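# Stand tablet shell and rubber boot in wooden rack

## Task

Put the tablet shell and the rubber boot into the wooden rack, each resting on the bottom of a pocket shaped to take it. The tablet shell must stand with its long dimension vertical; either end may point up. The rubber boot must go in flipped, so the face that is on top at the start ends up facing downward. Each item is judged on its own. The rack must still be upright on the table at the end, and nothing may be tipped over. A reference image called manual shows the setup.

## Robot and tools

Robot: a single arm with a two-finger parallel gripper. Its base sits at (0, 0, +0.100) m in the scene frame, tilted, with quat_wxyz (+0.921, +0.381, -0.032, +0.077). Scene frame: origin on the table top straight below the base, +z up, +y to the left when looking along +x. Every pose, velocity and target in calls and results is in this scene frame. A camera stand is fixed to the floor next to the table.

Gripper geometry: fingers point along the gripper's own +z axis and close along its y axis. end_effector_position is the spot between the pads when shut; closed fingertips extend about 19 mm past it, fully open ones about 6 mm. A block juts roughly 10 cm toward the gripper's +x and rotates with it, so watch its clearance.

Row format (used by execute_actions and move): 10 plain numbers [x, y, z, qw, qx, qy, qz, position, force_limit, speed]. x, y, z is an absolute target position for the gripper in metres; qw..qz is an absolute orientation quaternion, w first. position, force_limit, speed each lie in [-1, 1]. position +1 = open 85 mm, about -0.8 = pads touching, -1 = close until blocked. force_limit sets motor push (higher grips harder); speed sets finger rate (about 20 mm/s at -1, 85 at 0, 150 at +1). Both start at +1. To hold the gripper unchanged, resend the last three numbers exactly; a 0 counts as a real command. Always include the desired quaternion in every row, since the reported one may have drifted. The controller limits each step's orientation change to 32 degrees from the measured one, so large turns need several actions.

execute_actions: actions is a list of actions; each action is a table of 1 to 15 rows, one per 1/30 s step, with the last row held if fewer than 15. An action is rejected if its target lies more than 0.6 m from the gripper's current position along any gripper axis; a bad first action rejects the whole call. cameras: list of names (cam_high, cam_low, cam_wrist, or ["all"]); images come only when asked or when actions is empty. An empty actions list returns a full status with images.

move: target is one row or a list of up to 15 rows (absolute poses plus finger numbers); the gripper travels in a straight line from its Hand target. speed in m/s, 0.002 to 3.6 (default 0.25), one value or one per leg; rotation limited to twice that in rad/s. blend in m rounds corners in a list (0 = stop at each). stop_force in N, 3 to 120, ends the path when the wrist senses that much resistance; zero (default true) re-zeros before the move. Omit stop_force when backing away from a contact. blocking=false returns after about 0.5 s while the move continues; not allowed with stop_force. In a list with stop_force, keep finger numbers identical. The path does not avoid obstacles; do not route it close to the arm's base.

wait: seconds 0 to 10, arm holds its last command. stop: brakes the running move (fingers keep going). zoom_image: camera (cam_high, cam_low or cam_wrist) and region [x0, y0, x1, y1] in pixels, at most 504 by 504, from that camera's latest image. show_instructions: shows the reference image. zero_wrist_force: re-zeros the force sensor. finished_scene: scene = the current scene's number; call it only when all items are placed and stable.

Results: end_effector_position (m) and end_effector_quat_wxyz, velocities, Hand target (where the arm is heading), Tool commands, Joint positions and torques, Wrist force/torque in the gripper's own axes (push from a surface into the arm), a peak-force line, motor temperatures, and object_status: 0 moving, 1 blocked while opening, 2 blocked while closing (a grip), 3 reached the requested opening or pads met. To grasp, send -1 and confirm status 2. position_measured is in counts: 3 open, 78 about 60 mm, 130 about 40 mm, 180 about 20 mm, 230 closed. A move result adds a move: line: done (within 3 mm and 2 degrees), off_target, moving, held or fault, plus limits used. Neither done nor off_target proves there was no contact. Cameras: cam_high (overhead), cam_low (side), cam_wrist (on the hand), each 896x504.

Avoid: faults occur at contact torque at a joint limit or about 150 N net force; the arm then halts 10 s. This arm is stiff, so never aim past a firm surface; approach slowly with a modest stop_force. Wrist joints manage only about 14 N m extra, so keep loads light and near the wrist. Motors heat when holding loads or stretched; at 85 °C the brakes lock for 30 to 60 s. Do not drop parts, release them while moving, slam into the rack or table, or squeeze hard on a part still resting on something. Keep the rack standing and keep everything on the table; an object may occasionally get nudged by an outside push.

Each tool is called after "Call:" in YAML: its name, and indented under it one key for each argument.

Reference images:

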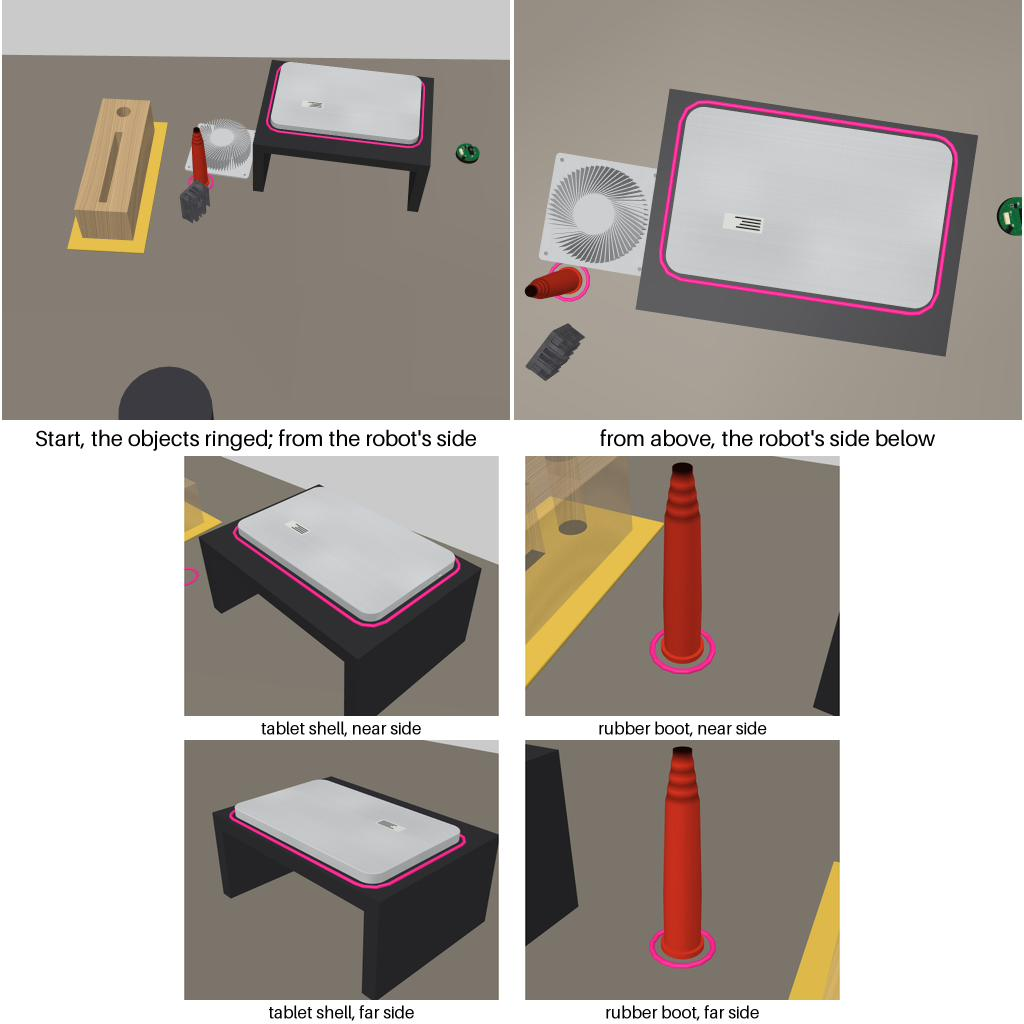

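## Session

Call:
execute_actions:
  actions: []

Scene clock: 0.00 s.
end_effector_position=(+0.2932, +0.0844, +0.3130) position_measured=3 object_status=3 end_effector_quat_wxyz=(-0.457, -0.295, +0.772, -0.330)
Joint positions: [0.385 -0.599 1.439 -0.511 -2.005 0.819]
Joint velocities: within noise
Joint torques (N m): no reading
Motor temperatures (°C): [43 47 33 52 32 37]
Wrist force (N): no reading
Wrist torque (N m): no reading
Wrist force, peak (N): no reading
Hand target: +0.2932, +0.0844, +0.3130; -0.457, -0.295, +0.772, -0.330
Tool commands: gripper/position=+1.0 gripper/force_limit=+1.0 gripper/speed=+1.0

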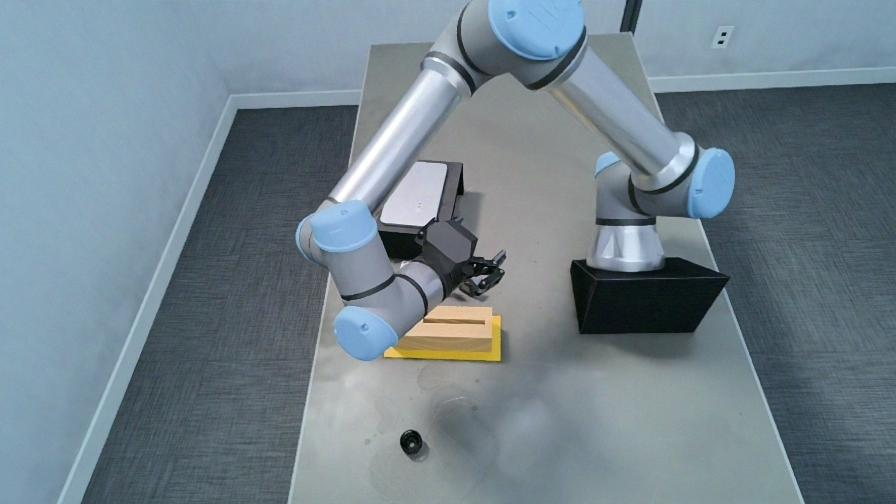

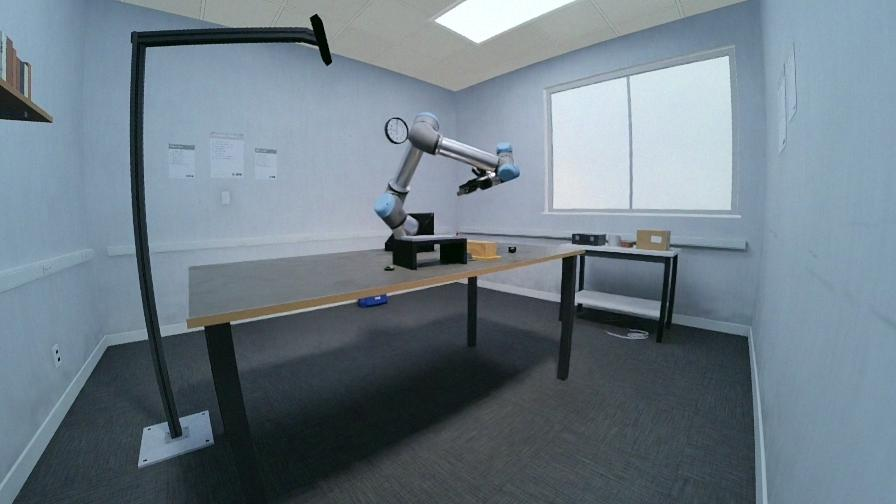

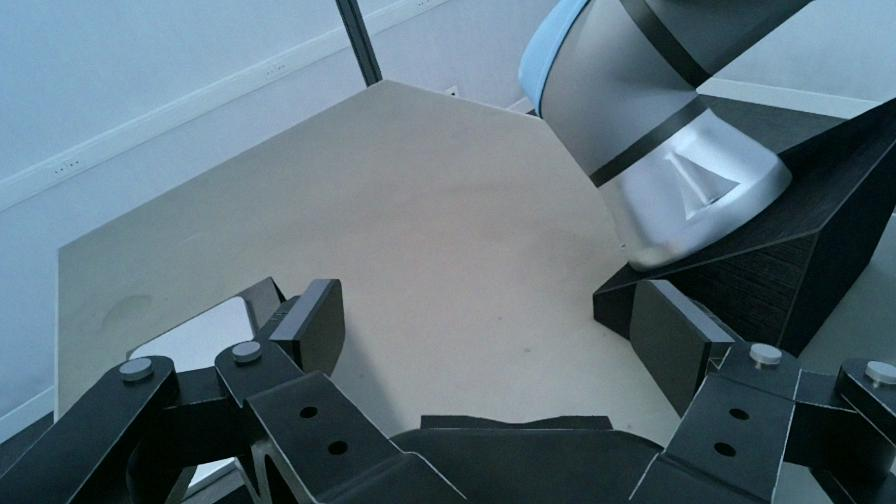

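Call:
move:
  target: [0.33, -0.03, 0.48, 0, 0, 1, 0, 1, 1, 1]
  speed: 0.5
  cameras: ["all"]

Scene clock: 2.70 s.
end_effector_position=(+0.3300, -0.0300, +0.4800) position_measured=3 object_status=3 end_effector_quat_wxyz=(+0.000, +0.000, +1.000, +0.000)
Joint positions: [0.499 -1.446 1.601 -1.171 -2.16 0.838]
Joint torques (N m): [24.83 -13.57 -4.37 -4.37 -2.5 -0.5]
Wrist force (N): [-1.6 -0.2 -2.3]
Wrist torque (N m): [-0.19 0.20 0.31]
Wrist force, peak (N): [-0.9 -1.3 -3.0]
Hand target: +0.3300, -0.0300, +0.4800; +0.000, +0.000, +1.000, +0.000
Off the commanded pose: 0.000 m, 0 deg.
move: done
camera_calibration:
cam_wrist: T_world_to_cam=[[0.0000899093, 0.999915, -0.0130375, 0.0453352], [0.938263, 0.00442565, 0.345896, -0.459749], [0.345924, -0.0122637, -0.938182, 0.463601], [0, 0, 0, 1]] pos_world=[0.270991, -0.0376112, 0.594558]

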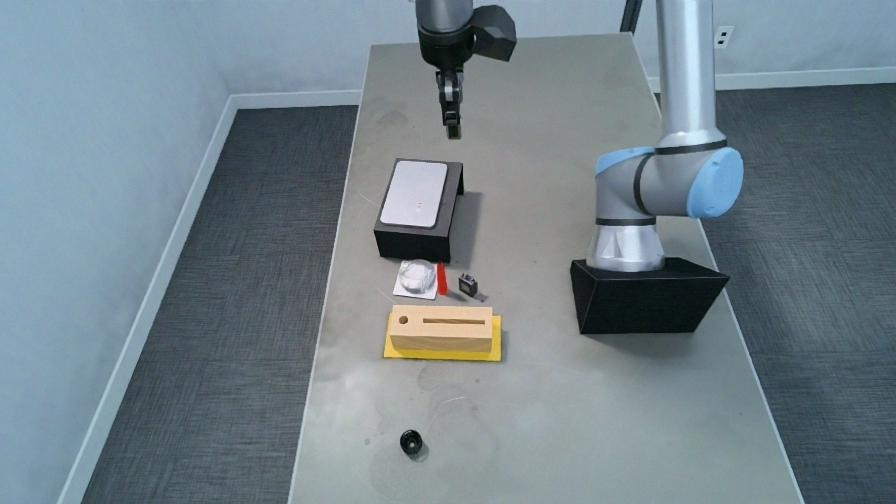

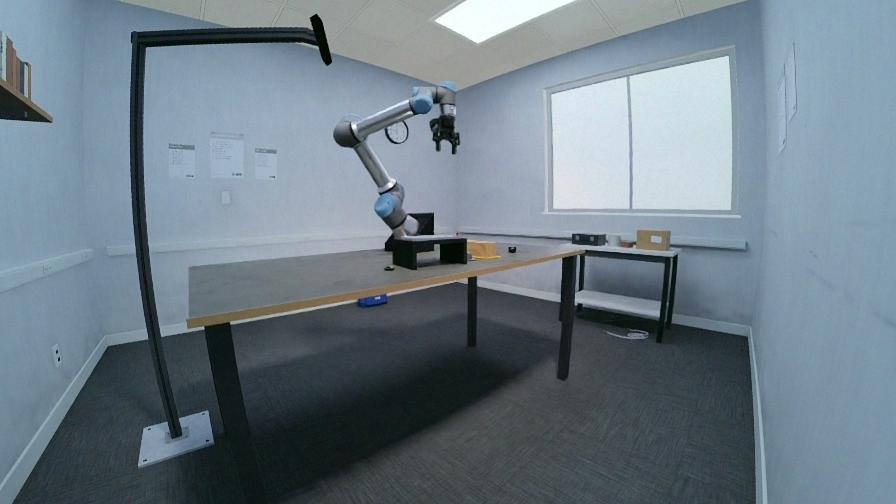

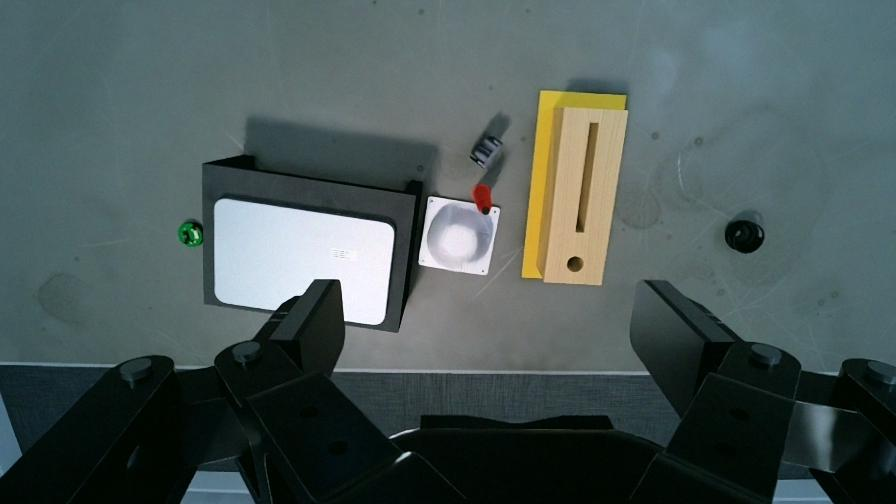

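Call:
zoom_image:
  camera: "cam_wrist"
  region: [400, 70, 660, 300]

Call:
zoom_image:
  camera: "cam_high"
  region: [350, 140, 530, 380]

Call:
zoom_image:
  camera: "cam_wrist"
  region: [170, 140, 460, 340]

Call:
zoom_image:
  camera: "cam_low"
  region: [360, 210, 540, 290]

Scaled by 1.938 from the camera's 896x504 image, which has a finer 1280x720 frame.

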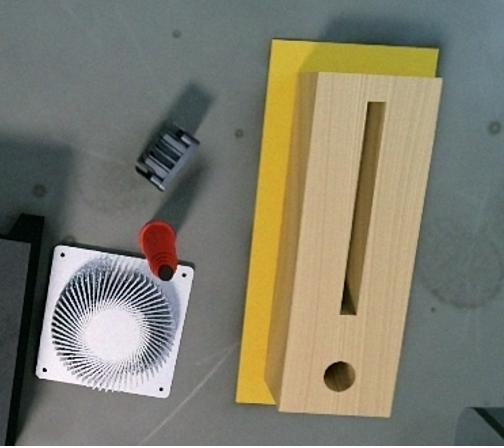

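Scaled by 2.100 from the camera's 896x504 image, which has a finer 1280x720 frame.

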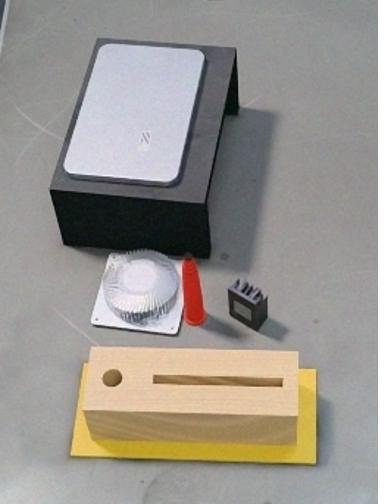

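Scaled by 1.738 from the camera's 896x504 image, which has a finer 1280x720 frame.

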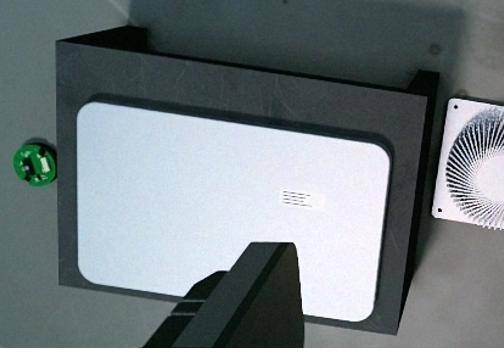

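Scaled by 2.800 from the camera's 896x504 image, which has a finer 1280x720 frame.

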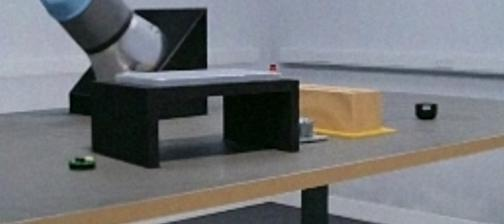

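Call:
move:
  target: [0.35, -0.06, 0.48, 0, -0.7071, 0.7071, 0, 1, 1, 1]
  speed: 0.8
  cameras: ["cam_wrist", "cam_high"]

Call:
zoom_image:
  camera: "cam_wrist"
  region: [150, 0, 654, 300]

Scene clock: 7.73 s.
end_effector_position=(+0.3500, -0.0600, +0.4800) position_measured=3 object_status=3 end_effector_quat_wxyz=(+0.000, +0.707, -0.707, +0.000)
Joint positions: [0.444 -1.465 1.574 -1.159 -2.188 -0.79]
Joint torques (N m): [0.38 -15.18 -3.93 -4.42 1.65 -1.41]
Wrist force (N): [-1.0 -0.5 -2.1]
Wrist torque (N m): [-0.22 0.12 0.39]
Wrist force, peak (N): [-1.4 -0.5 -2.3]
Hand target: +0.3500, -0.0600, +0.4800; +0.000, +0.707, -0.707, +0.000
Off the commanded pose: 0.000 m, 0 deg.
move: done
camera_calibration:
cam_wrist: T_world_to_cam=[[-0.999915, 0.000185992, -0.0130052, 0.365336], [-0.00432588, 0.938218, 0.346016, -0.0925234], [0.0122661, 0.346043, -0.938138, 0.594574], [0, 0, 0, 1]] pos_world=[0.357611, -0.119009, 0.594558]
Images, in order (width x height): cam_high 896x504, cam_wrist 896x504.

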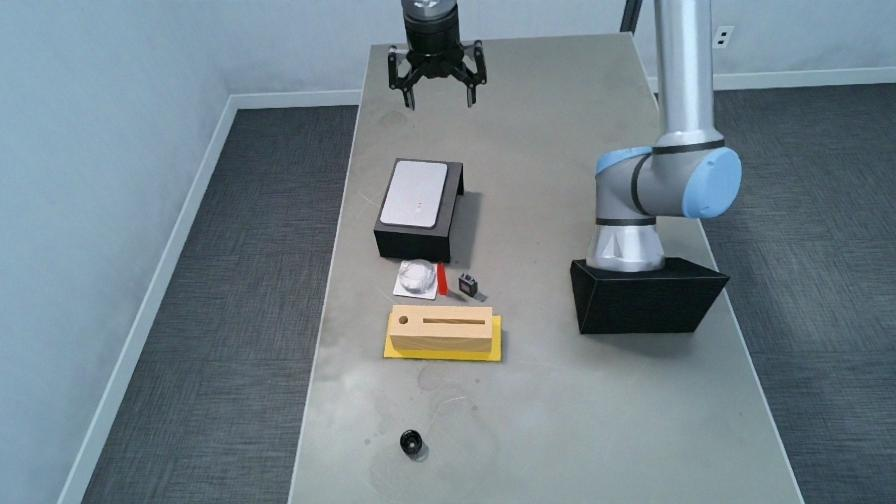

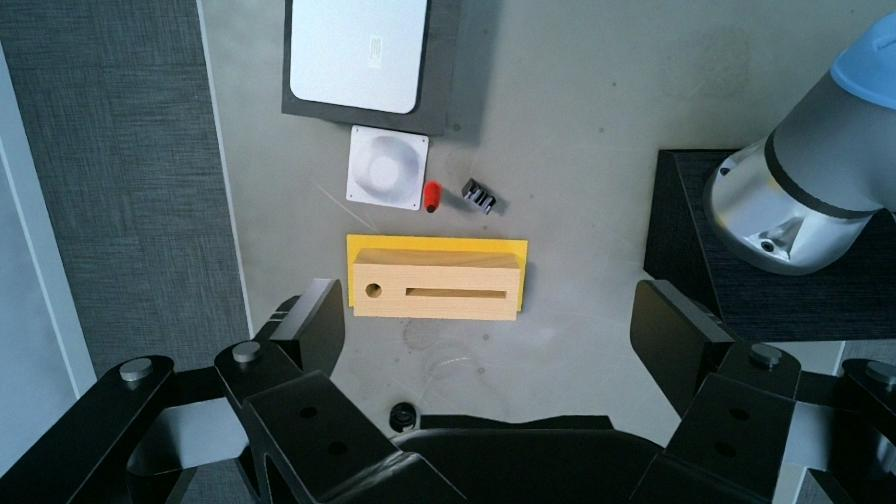

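Scaled by 1.000.

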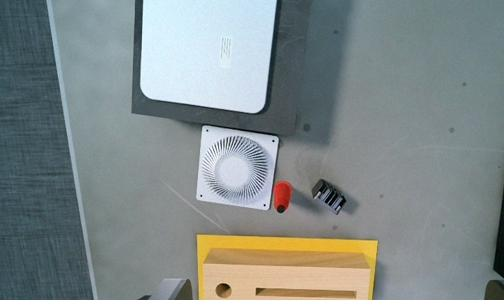

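Call:
execute_actions:
  actions: []
  cameras: ["cam_low"]

Call:
zoom_image:
  camera: "cam_low"
  region: [380, 225, 520, 280]

Scene clock: 8.77 s.
end_effector_position=(+0.3500, -0.0600, +0.4800) position_measured=3 object_status=3 end_effector_quat_wxyz=(+0.000, +0.707, -0.707, +0.000)
Joint positions: [0.444 -1.465 1.575 -1.159 -2.188 -0.79]
Joint velocities: within noise
Joint torques (N m): [1.17 -15.44 -4.33 -4.5 1.65 -1.24]
Motor temperatures (°C): [43 47 33 52 32 37]
Wrist force (N): [-1.2 -0.3 -2.3]
Wrist torque (N m): [-0.21 0.15 0.38]
Wrist force, peak (N): [-1.3 -0.5 -2.5]
Hand target: +0.3500, -0.0600, +0.4800; +0.000, +0.707, -0.707, +0.000
Tool commands: gripper/position=+1.0 gripper/force_limit=+1.0 gripper/speed=+1.0
Off the commanded pose: 0.000 m, 0 deg.
Images, in order (width x height): cam_low 896x504.

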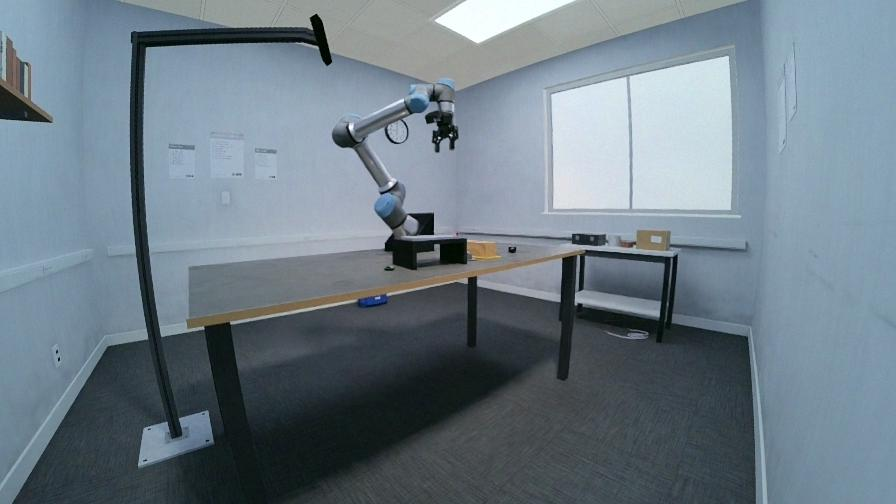

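Scaled by 3.600 from the camera's 896x504 image, which has a finer 1280x720 frame.

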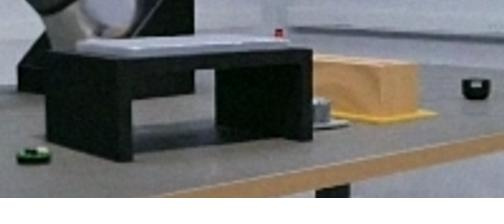

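Call:
move:
  target: [0.385, 0.0, 0.32, 0, 0.7071, 0.7071, 0, 1, 1, 1]
  speed: 1.0
  cameras: ["cam_wrist"]

Call:
zoom_image:
  camera: "cam_wrist"
  region: [320, 60, 620, 280]

Scene clock: 13.33 s.
end_effector_position=(+0.3850, +0.0000, +0.3200) position_measured=3 object_status=3 end_effector_quat_wxyz=(+0.000, +0.707, +0.707, +0.000)
Joint positions: [0.289 -1.409 1.957 -1.704 -2.258 2.177]
Joint torques (N m): [28.45 -0.22 -38.17 -0.23 -2.6 1.71]
Wrist force (N): [-1.2 -0.7 -2.1]
Wrist torque (N m): [-0.26 0.14 0.33]
Wrist force, peak (N): [-1.2 -0.2 -2.8]
Hand target: +0.3850, +0.0000, +0.3200; +0.000, +0.707, +0.707, +0.000
Off the commanded pose: 0.000 m, 0 deg.
move: done
camera_calibration:
cam_wrist: T_world_to_cam=[[0.999916, -0.0000585157, -0.012944, -0.371729], [0.0044243, -0.938218, 0.346016, -0.0966699], [-0.0121645, -0.346044, -0.938139, 0.432687], [0, 0, 0, 1]] pos_world=[0.377389, 0.0590094, 0.434558]
Images, in order (width x height): cam_wrist 896x504.

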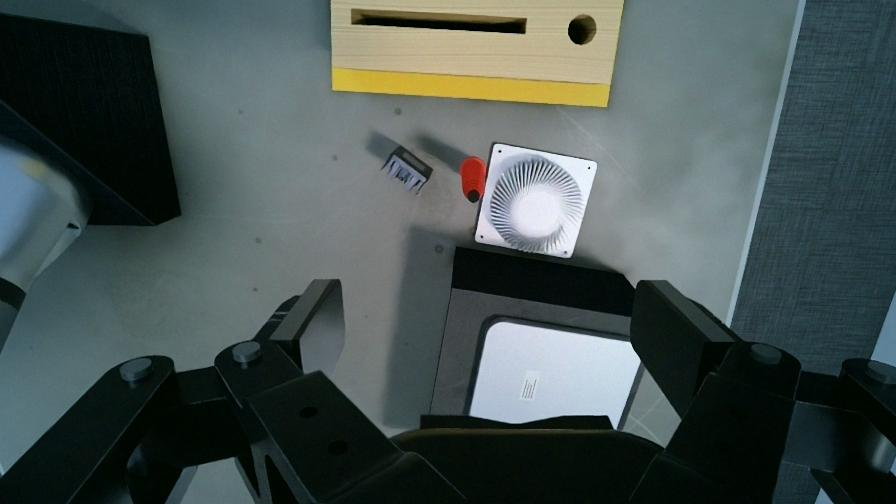

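Scaled by 1.680 from the camera's 896x504 image, which has a finer 1280x720 frame.

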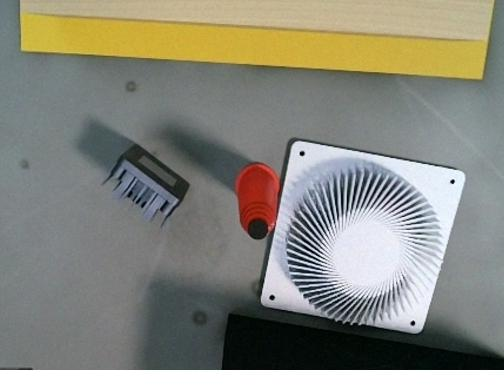

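Call:
move:
  target: [0.391, 0.0725, 0.15, 0.2706, 0.6533, 0.6533, -0.2706, 0.4, 1, 0]
  speed: 0.5
  cameras: ["cam_wrist", "cam_high"]

Call:
zoom_image:
  camera: "cam_wrist"
  region: [250, 80, 650, 400]

Call:
zoom_image:
  camera: "cam_high"
  region: [350, 180, 550, 380]

Scene clock: 16.30 s.
end_effector_position=(+0.3910, +0.0725, +0.1500) position_measured=78 object_status=3 end_effector_quat_wxyz=(+0.271, +0.653, +0.653, -0.271)
Joint positions: [0.295 -0.693 1.798 -1.105 -2.679 3.141]
Joint torques (N m): [10.09 -13.53 -28.08 1.43 2.68 1.57]
Wrist force (N): [-2.3 -1.0 -2.3]
Wrist torque (N m): [-0.11 0.48 0.60]
Wrist force, peak (N): [-2.8 -0.2 -3.5]
Hand target: +0.3910, +0.0725, +0.1500; +0.271, +0.653, +0.653, -0.271
Off the commanded pose: 0.000 m, 0 deg.
move: done
camera_calibration:
cam_wrist: T_world_to_cam=[[0.999916, -0.00919339, -0.0091124, -0.379837], [0.00442438, -0.418835, 0.908051, -0.0918611], [-0.0121647, -0.908016, -0.41876, 0.261203], [0, 0, 0, 1]] pos_world=[0.383389, 0.195209, 0.189334]
Images, in order (width x height): cam_high 896x504, cam_wrist 896x504.

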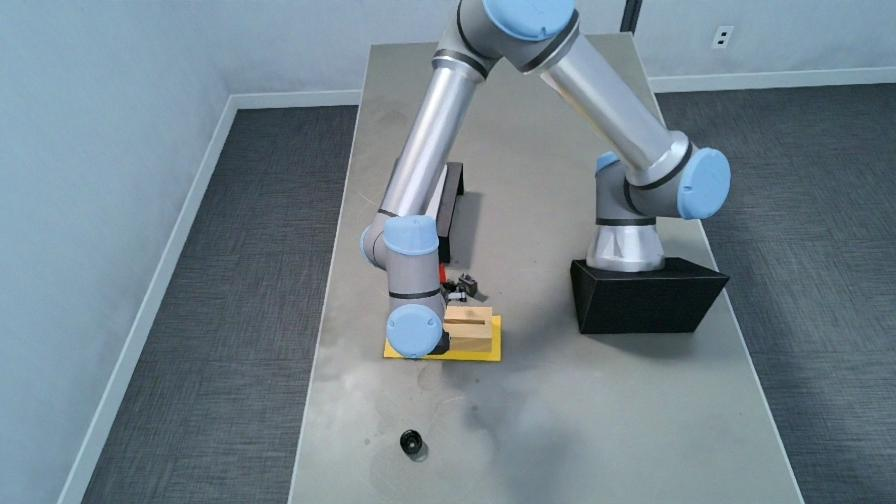

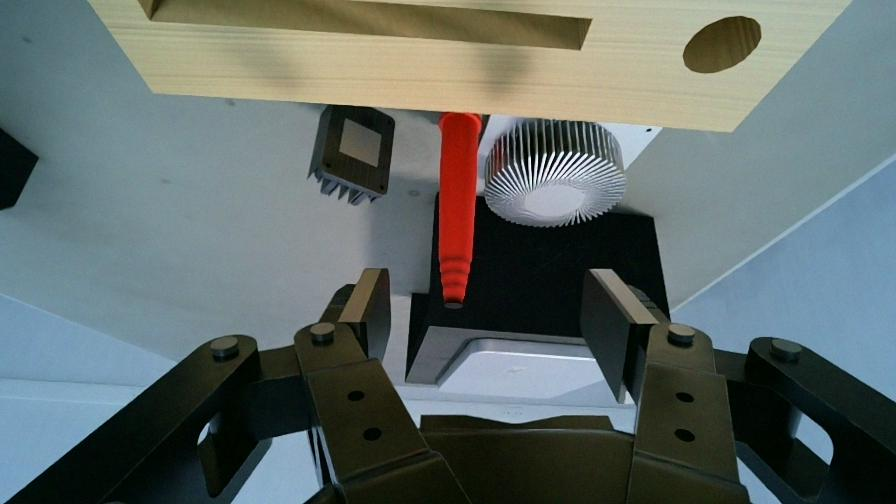

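Scaled by 1.260 from the camera's 896x504 image, which has a finer 1280x720 frame.

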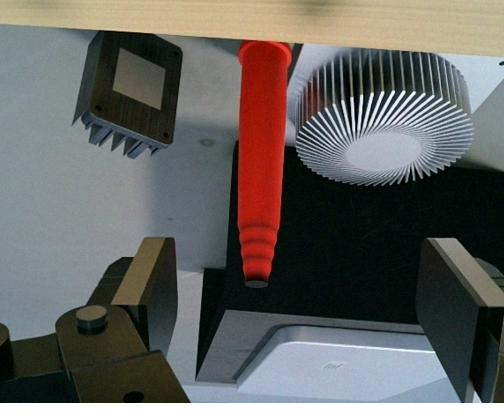

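Scaled by 2.520 from the camera's 896x504 image, which has a finer 1280x720 frame.

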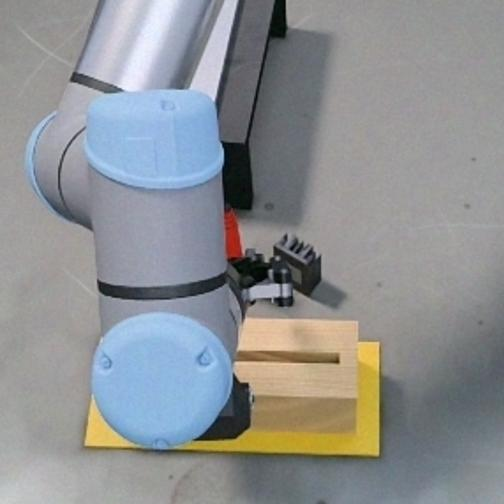

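Call:
move:
  target:
    - [0.382, 0.0025, 0.08, 0.2706, 0.6533, 0.6533, -0.2706, 0.4, 1, 0]
    - [0.382, 0.0025, 0.08, 0.2706, 0.6533, 0.6533, -0.2706, -1, -1, -0.8]
  speed: 0.12
  cameras: ["cam_wrist"]

Scene clock: 19.80 s.
end_effector_position=(+0.3820, +0.0025, +0.0800) position_measured=187 object_status=0 end_effector_quat_wxyz=(+0.271, +0.653, +0.653, -0.271)
Joint positions: [0.105 -0.76 2.005 -1.245 -2.87 3.141]
Joint torques (N m): [11.14 -39.58 4.22 -1.18 -1.61 -0.48]
Wrist force (N): [-5.6 0.4 -6.0]
Wrist torque (N m): [-0.23 0.53 0.69]
Wrist force, peak (N): [-5.6 0.5 -6.3]
Hand target: +0.3820, +0.0025, +0.0800; +0.271, +0.653, +0.653, -0.271
Off the commanded pose: 0.000 m, 0 deg.
move: done
camera_calibration:
cam_wrist: T_world_to_cam=[[0.999917, -0.00923625, -0.00902096, -0.372125], [0.00432393, -0.418795, 0.90807, -0.0575462], [-0.0121651, -0.908034, -0.41872, 0.168217], [0, 0, 0, 1]] pos_world=[0.374389, 0.125209, 0.119335]
Images, in order (width x height): cam_wrist 896x504.

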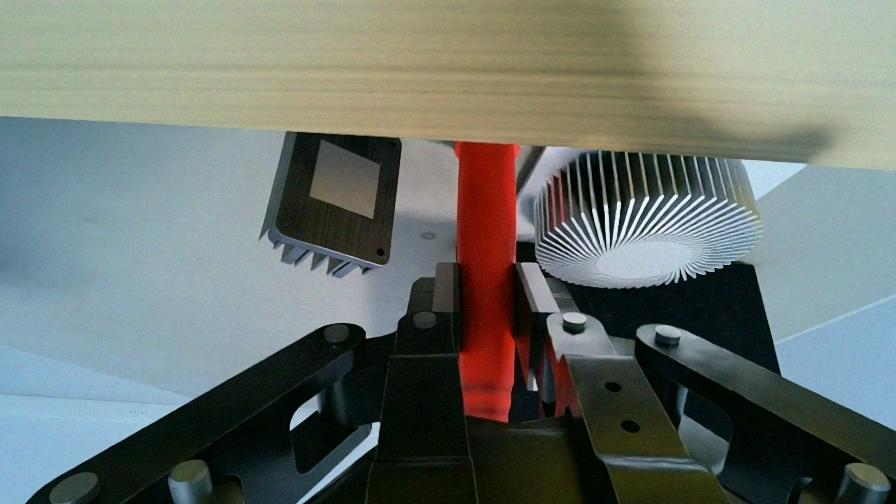

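Call:
wait:
  seconds: 0.3

Scene clock: 20.17 s.
end_effector_position=(+0.3820, +0.0025, +0.0800) position_measured=187 object_status=2 end_effector_quat_wxyz=(+0.271, +0.653, +0.653, -0.271)
Joint positions: [0.105 -0.76 2.005 -1.245 -2.87 3.141]
Joint torques (N m): [11.39 -35.4 4.43 -1.05 -0.72 -0.51]
Wrist force (N): [-5.3 0.5 -5.9]
Wrist torque (N m): [-0.21 0.49 0.69]
Wrist force, peak (N): [-5.6 0.5 -6.2]
Hand target: +0.3820, +0.0025, +0.0800; +0.271, +0.653, +0.653, -0.271
Tool commands: gripper/position=-1.0 gripper/force_limit=-1.0 gripper/speed=-0.8
Off the commanded pose: 0.000 m, 0 deg.
wait: 0.30 s; at rest by 0.10 s

Call:
move:
  target:
    - [0.37, 0.005, 0.16, 0.2706, 0.6533, 0.6533, -0.2706, -1, -1, -0.8]
    - [0.25, -0.05, 0.2, -0.2706, 0.6533, 0.6533, 0.2706, -1, -1, -0.8]
    - [0.25, -0.05, 0.06, -0.2706, 0.6533, 0.6533, 0.2706, -1, -1, -0.8]
  speed: [0.2, 0.5, 0.25]
  blend: [0.04, 0.04, 0]
  cameras: ["cam_wrist", "cam_high"]

Scene clock: 24.00 s.
end_effector_position=(+0.2500, -0.0500, +0.0600) position_measured=187 object_status=2 end_effector_quat_wxyz=(-0.271, +0.653, +0.653, +0.271)
Joint positions: [-0.958 -1.873 2.76 -2.458 -1.571 0.779]
Joint torques (N m): [23.13 -0.78 -12.06 -2.48 -1.53 0.93]
Wrist force (N): [-1.1 0.1 -0.5]
Wrist torque (N m): [-0.08 0.02 0.10]
Wrist force, peak (N): [-5.7 0.5 -6.2]
Hand target: +0.2500, -0.0500, +0.0600; -0.271, +0.653, +0.653, +0.271
Off the commanded pose: 0.000 m, 0 deg.
move: done
camera_calibration:
cam_wrist: T_world_to_cam=[[0.999915, 0.00906467, -0.00932719, -0.239854], [0.00432665, -0.908108, -0.418714, -0.00567161], [-0.0122656, 0.418638, -0.90807, 0.206285], [0, 0, 0, 1]] pos_world=[0.242389, -0.0893348, 0.182709]
Images, in order (width x height): cam_high 896x504, cam_wrist 896x504.

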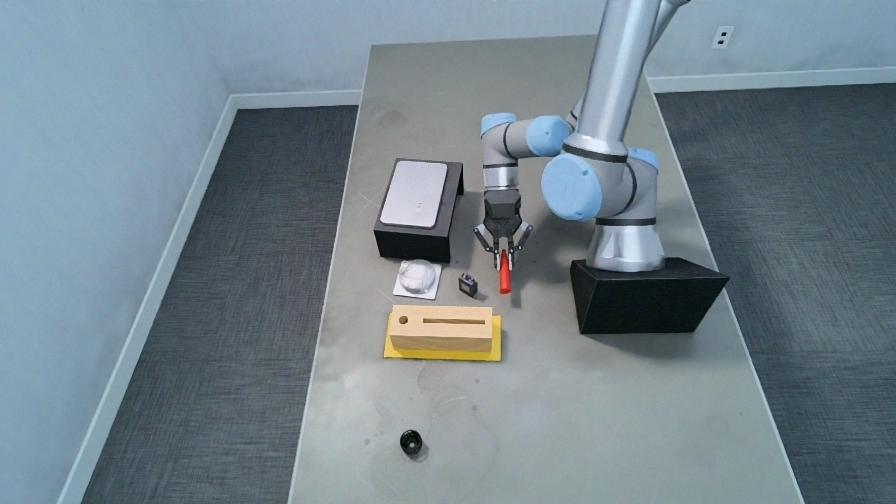

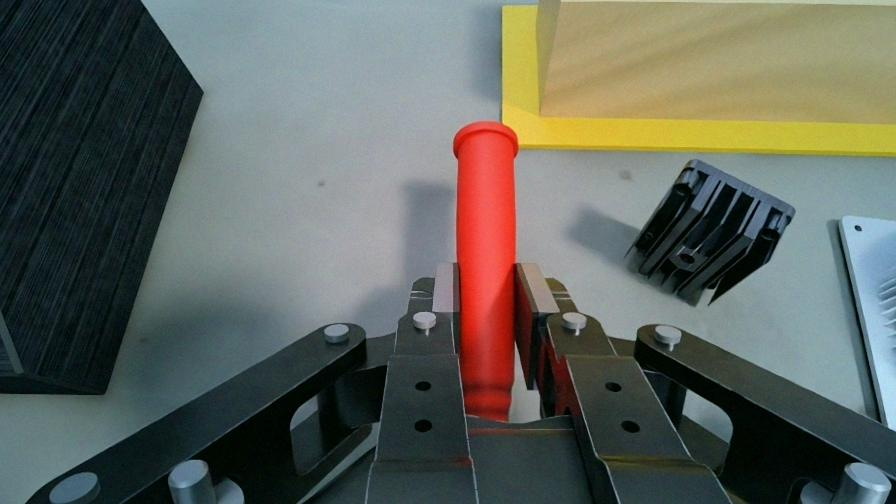

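Call:
move:
  target: [0.25, -0.05, 0.012, -0.2706, 0.6533, 0.6533, 0.2706, -1, -1, -0.8]
  speed: 0.03
  stop_force: 4
  cameras: ["cam_wrist"]

Scene clock: 26.47 s.
end_effector_position=(+0.2498, -0.0502, +0.0257) position_measured=187 object_status=2 end_effector_quat_wxyz=(-0.271, +0.653, +0.653, +0.271)
Joint positions: [-1.032 -1.713 2.779 -2.636 -1.571 0.706]
Joint torques (N m): [25.07 -32.27 -7.71 0.71 -1.45 0.89]
Wrist force (N): [1.0 0.4 -0.7]
Wrist torque (N m): [-0.13 0.04 0.12]
Wrist force, peak (N): [9.2 -2.3 -16.6]
Hand target: +0.2498, -0.0502, +0.0257; -0.271, +0.653, +0.653, +0.271
Off the commanded pose: 0.014 m, 0 deg.
move: contact
camera_calibration:
cam_wrist: T_world_to_cam=[[0.999913, 0.00924182, -0.00946295, -0.240035], [0.00442788, -0.908013, -0.418918, -0.0201997], [-0.0124641, 0.41884, -0.907975, 0.175272], [0, 0, 0, 1]] pos_world=[0.242288, -0.089534, 0.148409]
Images, in order (width x height): cam_wrist 896x504.

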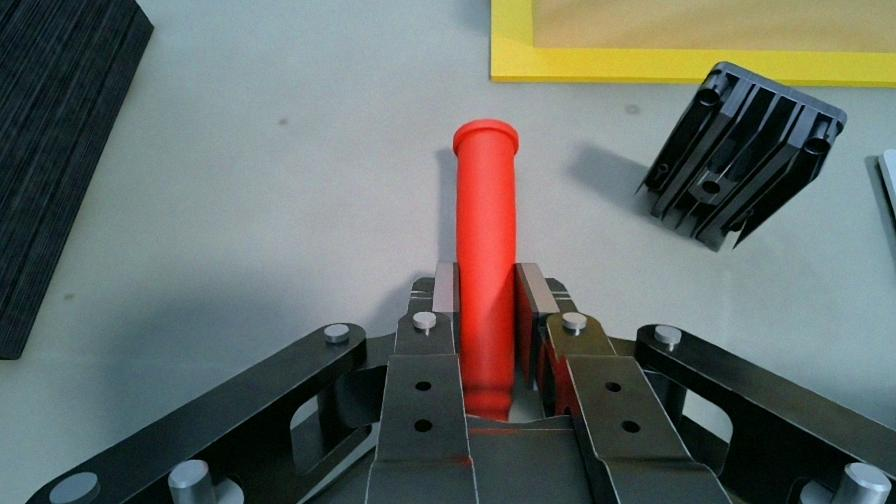

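Call:
move:
  target:
    - [0.25, -0.055, 0.05, -0.2706, 0.6533, 0.6533, 0.2706, -1, -1, -0.8]
    - [0.245, -0.14, 0.05, -0.2706, 0.6533, 0.6533, 0.2706, -1, -1, -0.8]
    - [0.245, -0.14, 0.035, -0.2706, 0.6533, 0.6533, 0.2706, -1, -1, -0.8]
  speed: 0.2
  blend: [0.02, 0.01, 0]

Call:
move:
  target: [0.245, -0.14, 0.012, -0.2706, 0.6533, 0.6533, 0.2706, -1, -1, -0.8]
  speed: 0.015
  stop_force: 3

Scene clock: 28.33 s.
end_effector_position=(+0.2450, -0.1400, +0.0350) position_measured=187 object_status=2 end_effector_quat_wxyz=(-0.271, +0.653, +0.653, +0.271)
Joint positions: [-1.188 -1.932 2.623 -2.262 -1.571 0.55]
Joint torques (N m): [0.03 -5.97 -15.62 -2.09 3.54 -1.23]
Wrist force (N): [-0.6 0.2 -0.7]
Wrist torque (N m): [-0.07 -0.06 0.11]
Wrist force, peak (N): [6.4 -4.1 4.6]
Hand target: +0.2450, -0.1400, +0.0350; -0.271, +0.653, +0.653, +0.271
Off the commanded pose: 0.000 m, 0 deg.
move: done; blend cut to 0.0124 m at target 1, 0.0075 m at target 2

Scene clock: 30.27 s.
end_effector_position=(+0.2450, -0.1400, +0.0242) position_measured=187 object_status=2 end_effector_quat_wxyz=(-0.271, +0.653, +0.653, +0.271)
Joint positions: [-1.203 -1.893 2.628 -2.306 -1.571 0.534]
Joint torques (N m): [25.03 -33.97 -14.02 1.04 -1.85 0.67]
Wrist force (N): [0.0 0.2 -0.5]
Wrist torque (N m): [-0.11 0.01 0.11]
Wrist force, peak (N): [15.1 -3.5 -19.5]
Hand target: +0.2450, -0.1400, +0.0242; -0.271, +0.653, +0.653, +0.271
Off the commanded pose: 0.012 m, 0 deg.
move: contact

Call:
move:
  target:
    - [0.245, -0.14, 0.0243, -0.2706, 0.6533, 0.6533, 0.2706, 0.0, -1, -1]
    - [0.245, -0.18, 0.065, -0.2706, 0.6533, 0.6533, 0.2706, 0, -1, -1]
    - [0.245, -0.03, 0.12, 0.2706, 0.6533, 0.6533, -0.2706, 0, -1, -1]
  speed: [0.1, 0.1, 0.5]
  blend: [0, 0.01, 0]
  cameras: ["cam_wrist", "cam_high"]

Call:
zoom_image:
  camera: "cam_wrist"
  region: [350, 100, 600, 350]

Call:
zoom_image:
  camera: "cam_high"
  region: [440, 180, 580, 320]

Scene clock: 35.57 s.
end_effector_position=(+0.2450, -0.0300, +0.1200) position_measured=129 object_status=3 end_effector_quat_wxyz=(+0.271, +0.653, +0.653, -0.271)
Joint positions: [0.238 -0.987 2.328 -1.341 -2.737 3.141]
Joint torques (N m): [4.06 -3.43 -24.48 1.36 2.59 1.28]
Wrist force (N): [-2.2 -1.0 -2.4]
Wrist torque (N m): [-0.11 0.46 0.59]
Wrist force, peak (N): [-2.5 -1.0 -3.2]
Hand target: +0.2450, -0.0300, +0.1200; +0.271, +0.653, +0.653, -0.271
Off the commanded pose: 0.000 m, 0 deg.
move: done
camera_calibration:
cam_wrist: T_world_to_cam=[[0.999916, -0.00919339, -0.0091124, -0.235065], [0.00442438, -0.418835, 0.908051, -0.106904], [-0.0121647, -0.908016, -0.41876, 0.153792], [0, 0, 0, 1]] pos_world=[0.237389, 0.0927094, 0.159334]
Images, in order (width x height): cam_high 896x504, cam_wrist 896x504.

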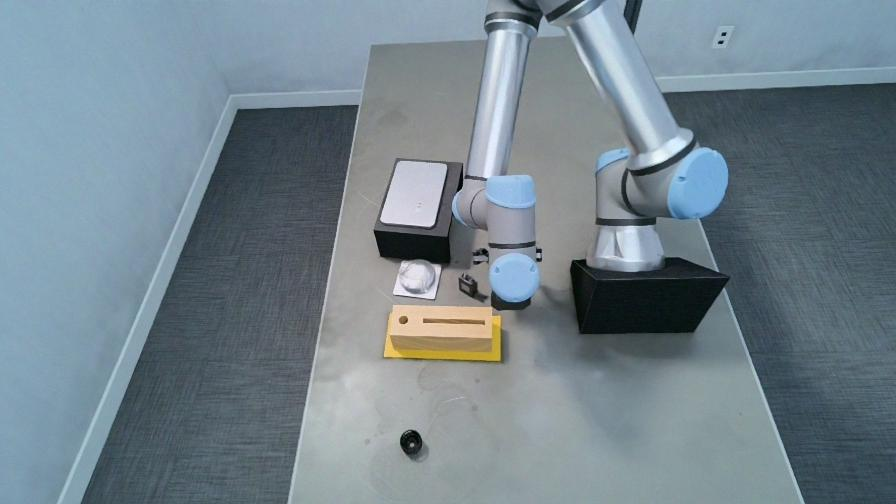

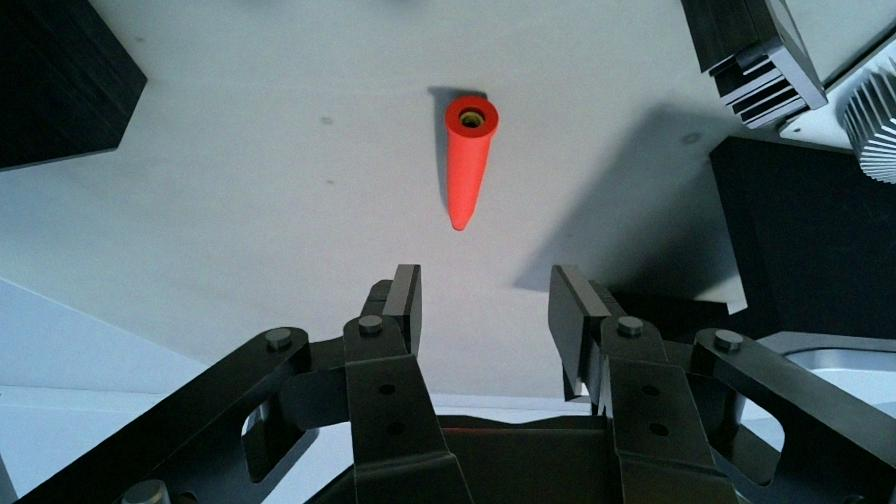

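Scaled by 2.016 from the camera's 896x504 image, which has a finer 1280x720 frame.

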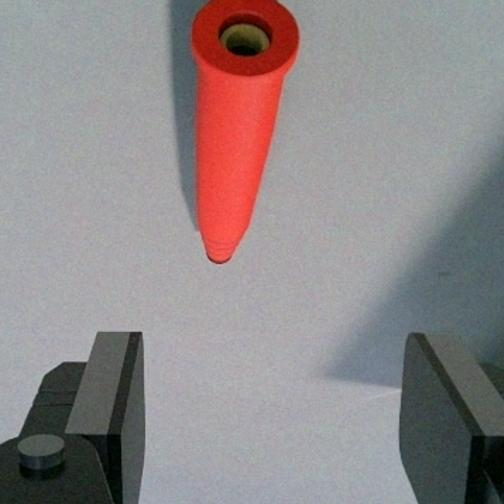

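Scaled by 3.600 from the camera's 896x504 image, which has a finer 1280x720 frame.

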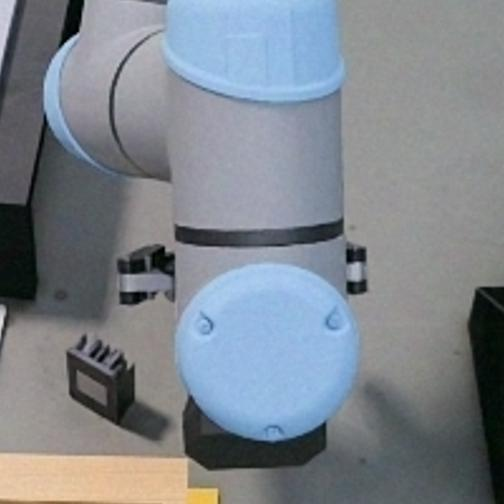

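Call:
move:
  target:
    - [0.2415, -0.037, 0.067, 0.2654, 0.6657, 0.6406, -0.2757, 0.0, -1, -1]
    - [0.2415, -0.077, 0.027, 0.2654, 0.6657, 0.6406, -0.2757, 0, -1, -1]
    - [0.2415, -0.077, 0.027, 0.2654, 0.6657, 0.6406, -0.2757, -1, -0.9, -0.8]
  speed: [0.2, 0.06, 0.06]
  blend: [0.01, 0, 0]
  cameras: ["cam_wrist"]

Scene clock: 38.87 s.
end_effector_position=(+0.2415, -0.0770, +0.0270) position_measured=182 object_status=2 end_effector_quat_wxyz=(+0.265, +0.666, +0.641, -0.276)
Joint positions: [-0.097 -0.898 2.486 -1.592 -3.045 3.165]
Joint torques (N m): [7.34 -33.49 10.03 -1.87 -1.89 -0.54]
Wrist force (N): [-2.9 -2.9 -4.4]
Wrist torque (N m): [-0.37 0.38 0.44]
Wrist force, peak (N): [-9.0 -8.5 -9.1]
Hand target: +0.2415, -0.0770, +0.0270; +0.265, +0.666, +0.641, -0.276
Off the commanded pose: 0.000 m, 0 deg.
move: done
camera_calibration:
cam_wrist: T_world_to_cam=[[0.998828, -0.0475674, -0.0089103, -0.235564], [-0.0118335, -0.418587, 0.9081, -0.0381958], [-0.0469256, -0.90693, -0.418659, 0.080611], [0, 0, 0, 1]] pos_world=[0.238618, 0.0459152, 0.0663352]
Images, in order (width x height): cam_wrist 896x504.

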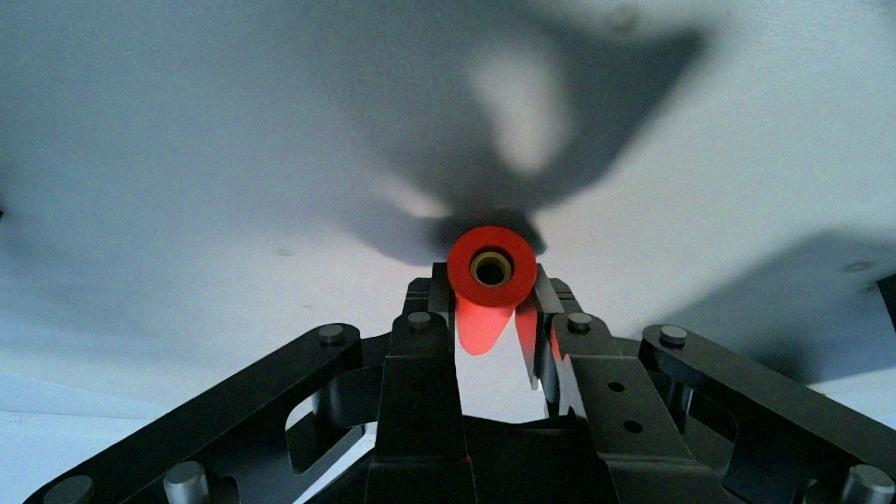

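Call:
move:
  target:
    - [0.2415, -0.06, 0.12, 0.2654, 0.6657, 0.6406, -0.2757, -1, -0.9, -0.8]
    - [0.34, -0.04, 0.25, -0.2706, 0.6533, 0.6533, 0.2706, -1, -0.9, -0.8]
    - [0.46, 0.093, 0.24, -0.2706, 0.6533, 0.6533, 0.2706, -1, -0.9, -0.8]
  speed: [0.2, 0.4, 0.3]
  blend: [0.04, 0.04, 0]
  cameras: ["cam_wrist", "cam_high"]

Call:
zoom_image:
  camera: "cam_wrist"
  region: [350, 150, 650, 420]

Call:
zoom_image:
  camera: "cam_high"
  region: [350, 200, 530, 380]

Scene clock: 42.93 s.
end_effector_position=(+0.4600, +0.0930, +0.2400) position_measured=182 object_status=2 end_effector_quat_wxyz=(-0.271, +0.653, +0.653, +0.271)
Joint positions: [-0.099 -1.33 2.144 -2.384 -1.571 1.639]
Joint torques (N m): [35.78 -6.12 -27.49 -4.29 -1.19 1.54]
Wrist force (N): [-0.8 0.0 -0.8]
Wrist torque (N m): [-0.11 0.00 0.02]
Wrist force, peak (N): [-2.9 -3.2 -4.8]
Hand target: +0.4600, +0.0930, +0.2400; -0.271, +0.653, +0.653, +0.271
Off the commanded pose: 0.000 m, 0 deg.
move: done
camera_calibration:
cam_wrist: T_world_to_cam=[[0.999916, 0.00911153, -0.00919377, -0.449505], [0.00442506, -0.908107, -0.418714, 0.198604], [-0.0121641, 0.418638, -0.908072, 0.312403], [0, 0, 0, 1]] pos_world=[0.452389, 0.0536653, 0.362709]
Images, in order (width x height): cam_high 896x504, cam_wrist 896x504.

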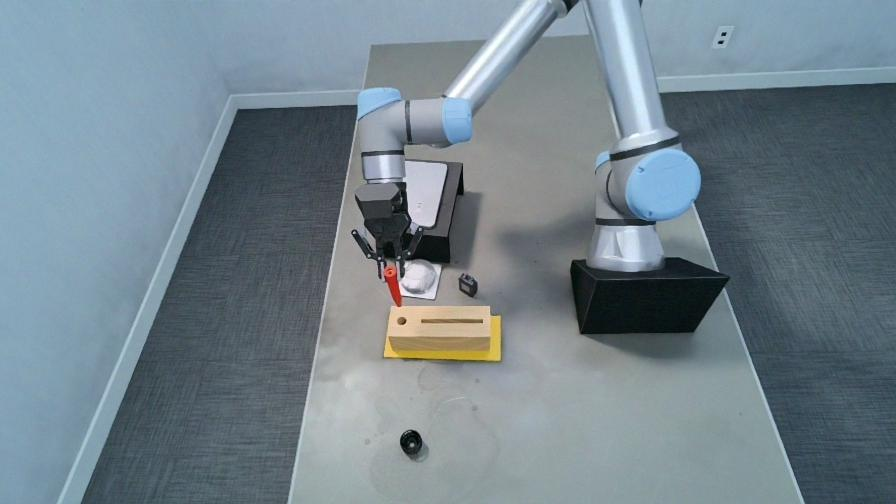

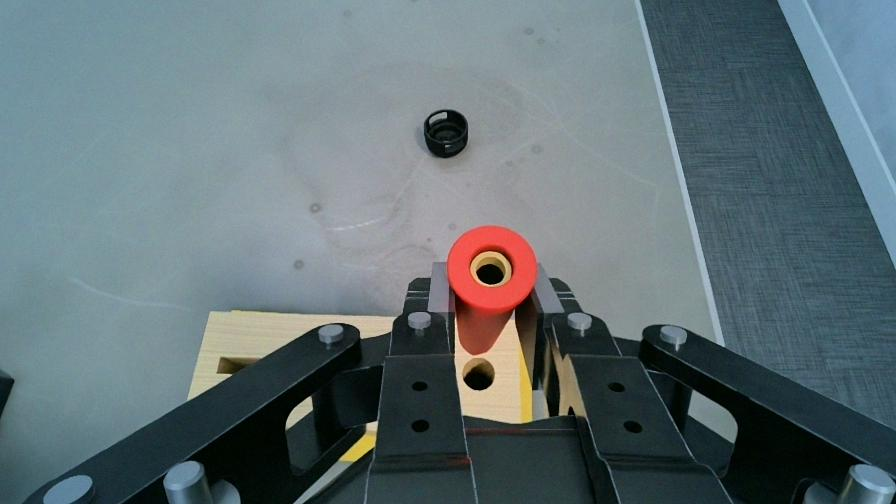

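Scaled by 1.680 from the camera's 896x504 image, which has a finer 1280x720 frame.

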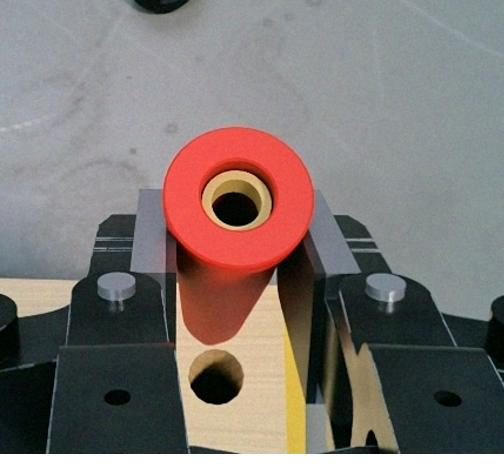

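Scaled by 2.800 from the camera's 896x504 image, which has a finer 1280x720 frame.

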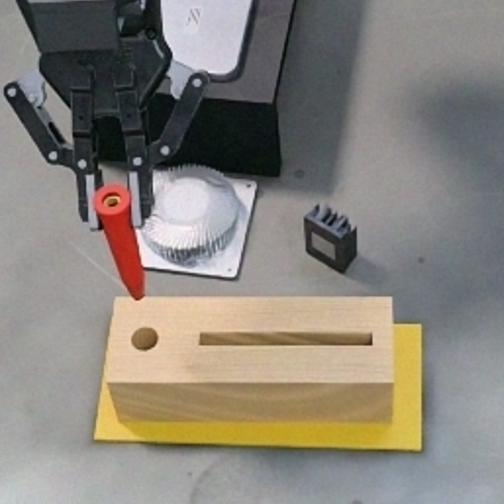

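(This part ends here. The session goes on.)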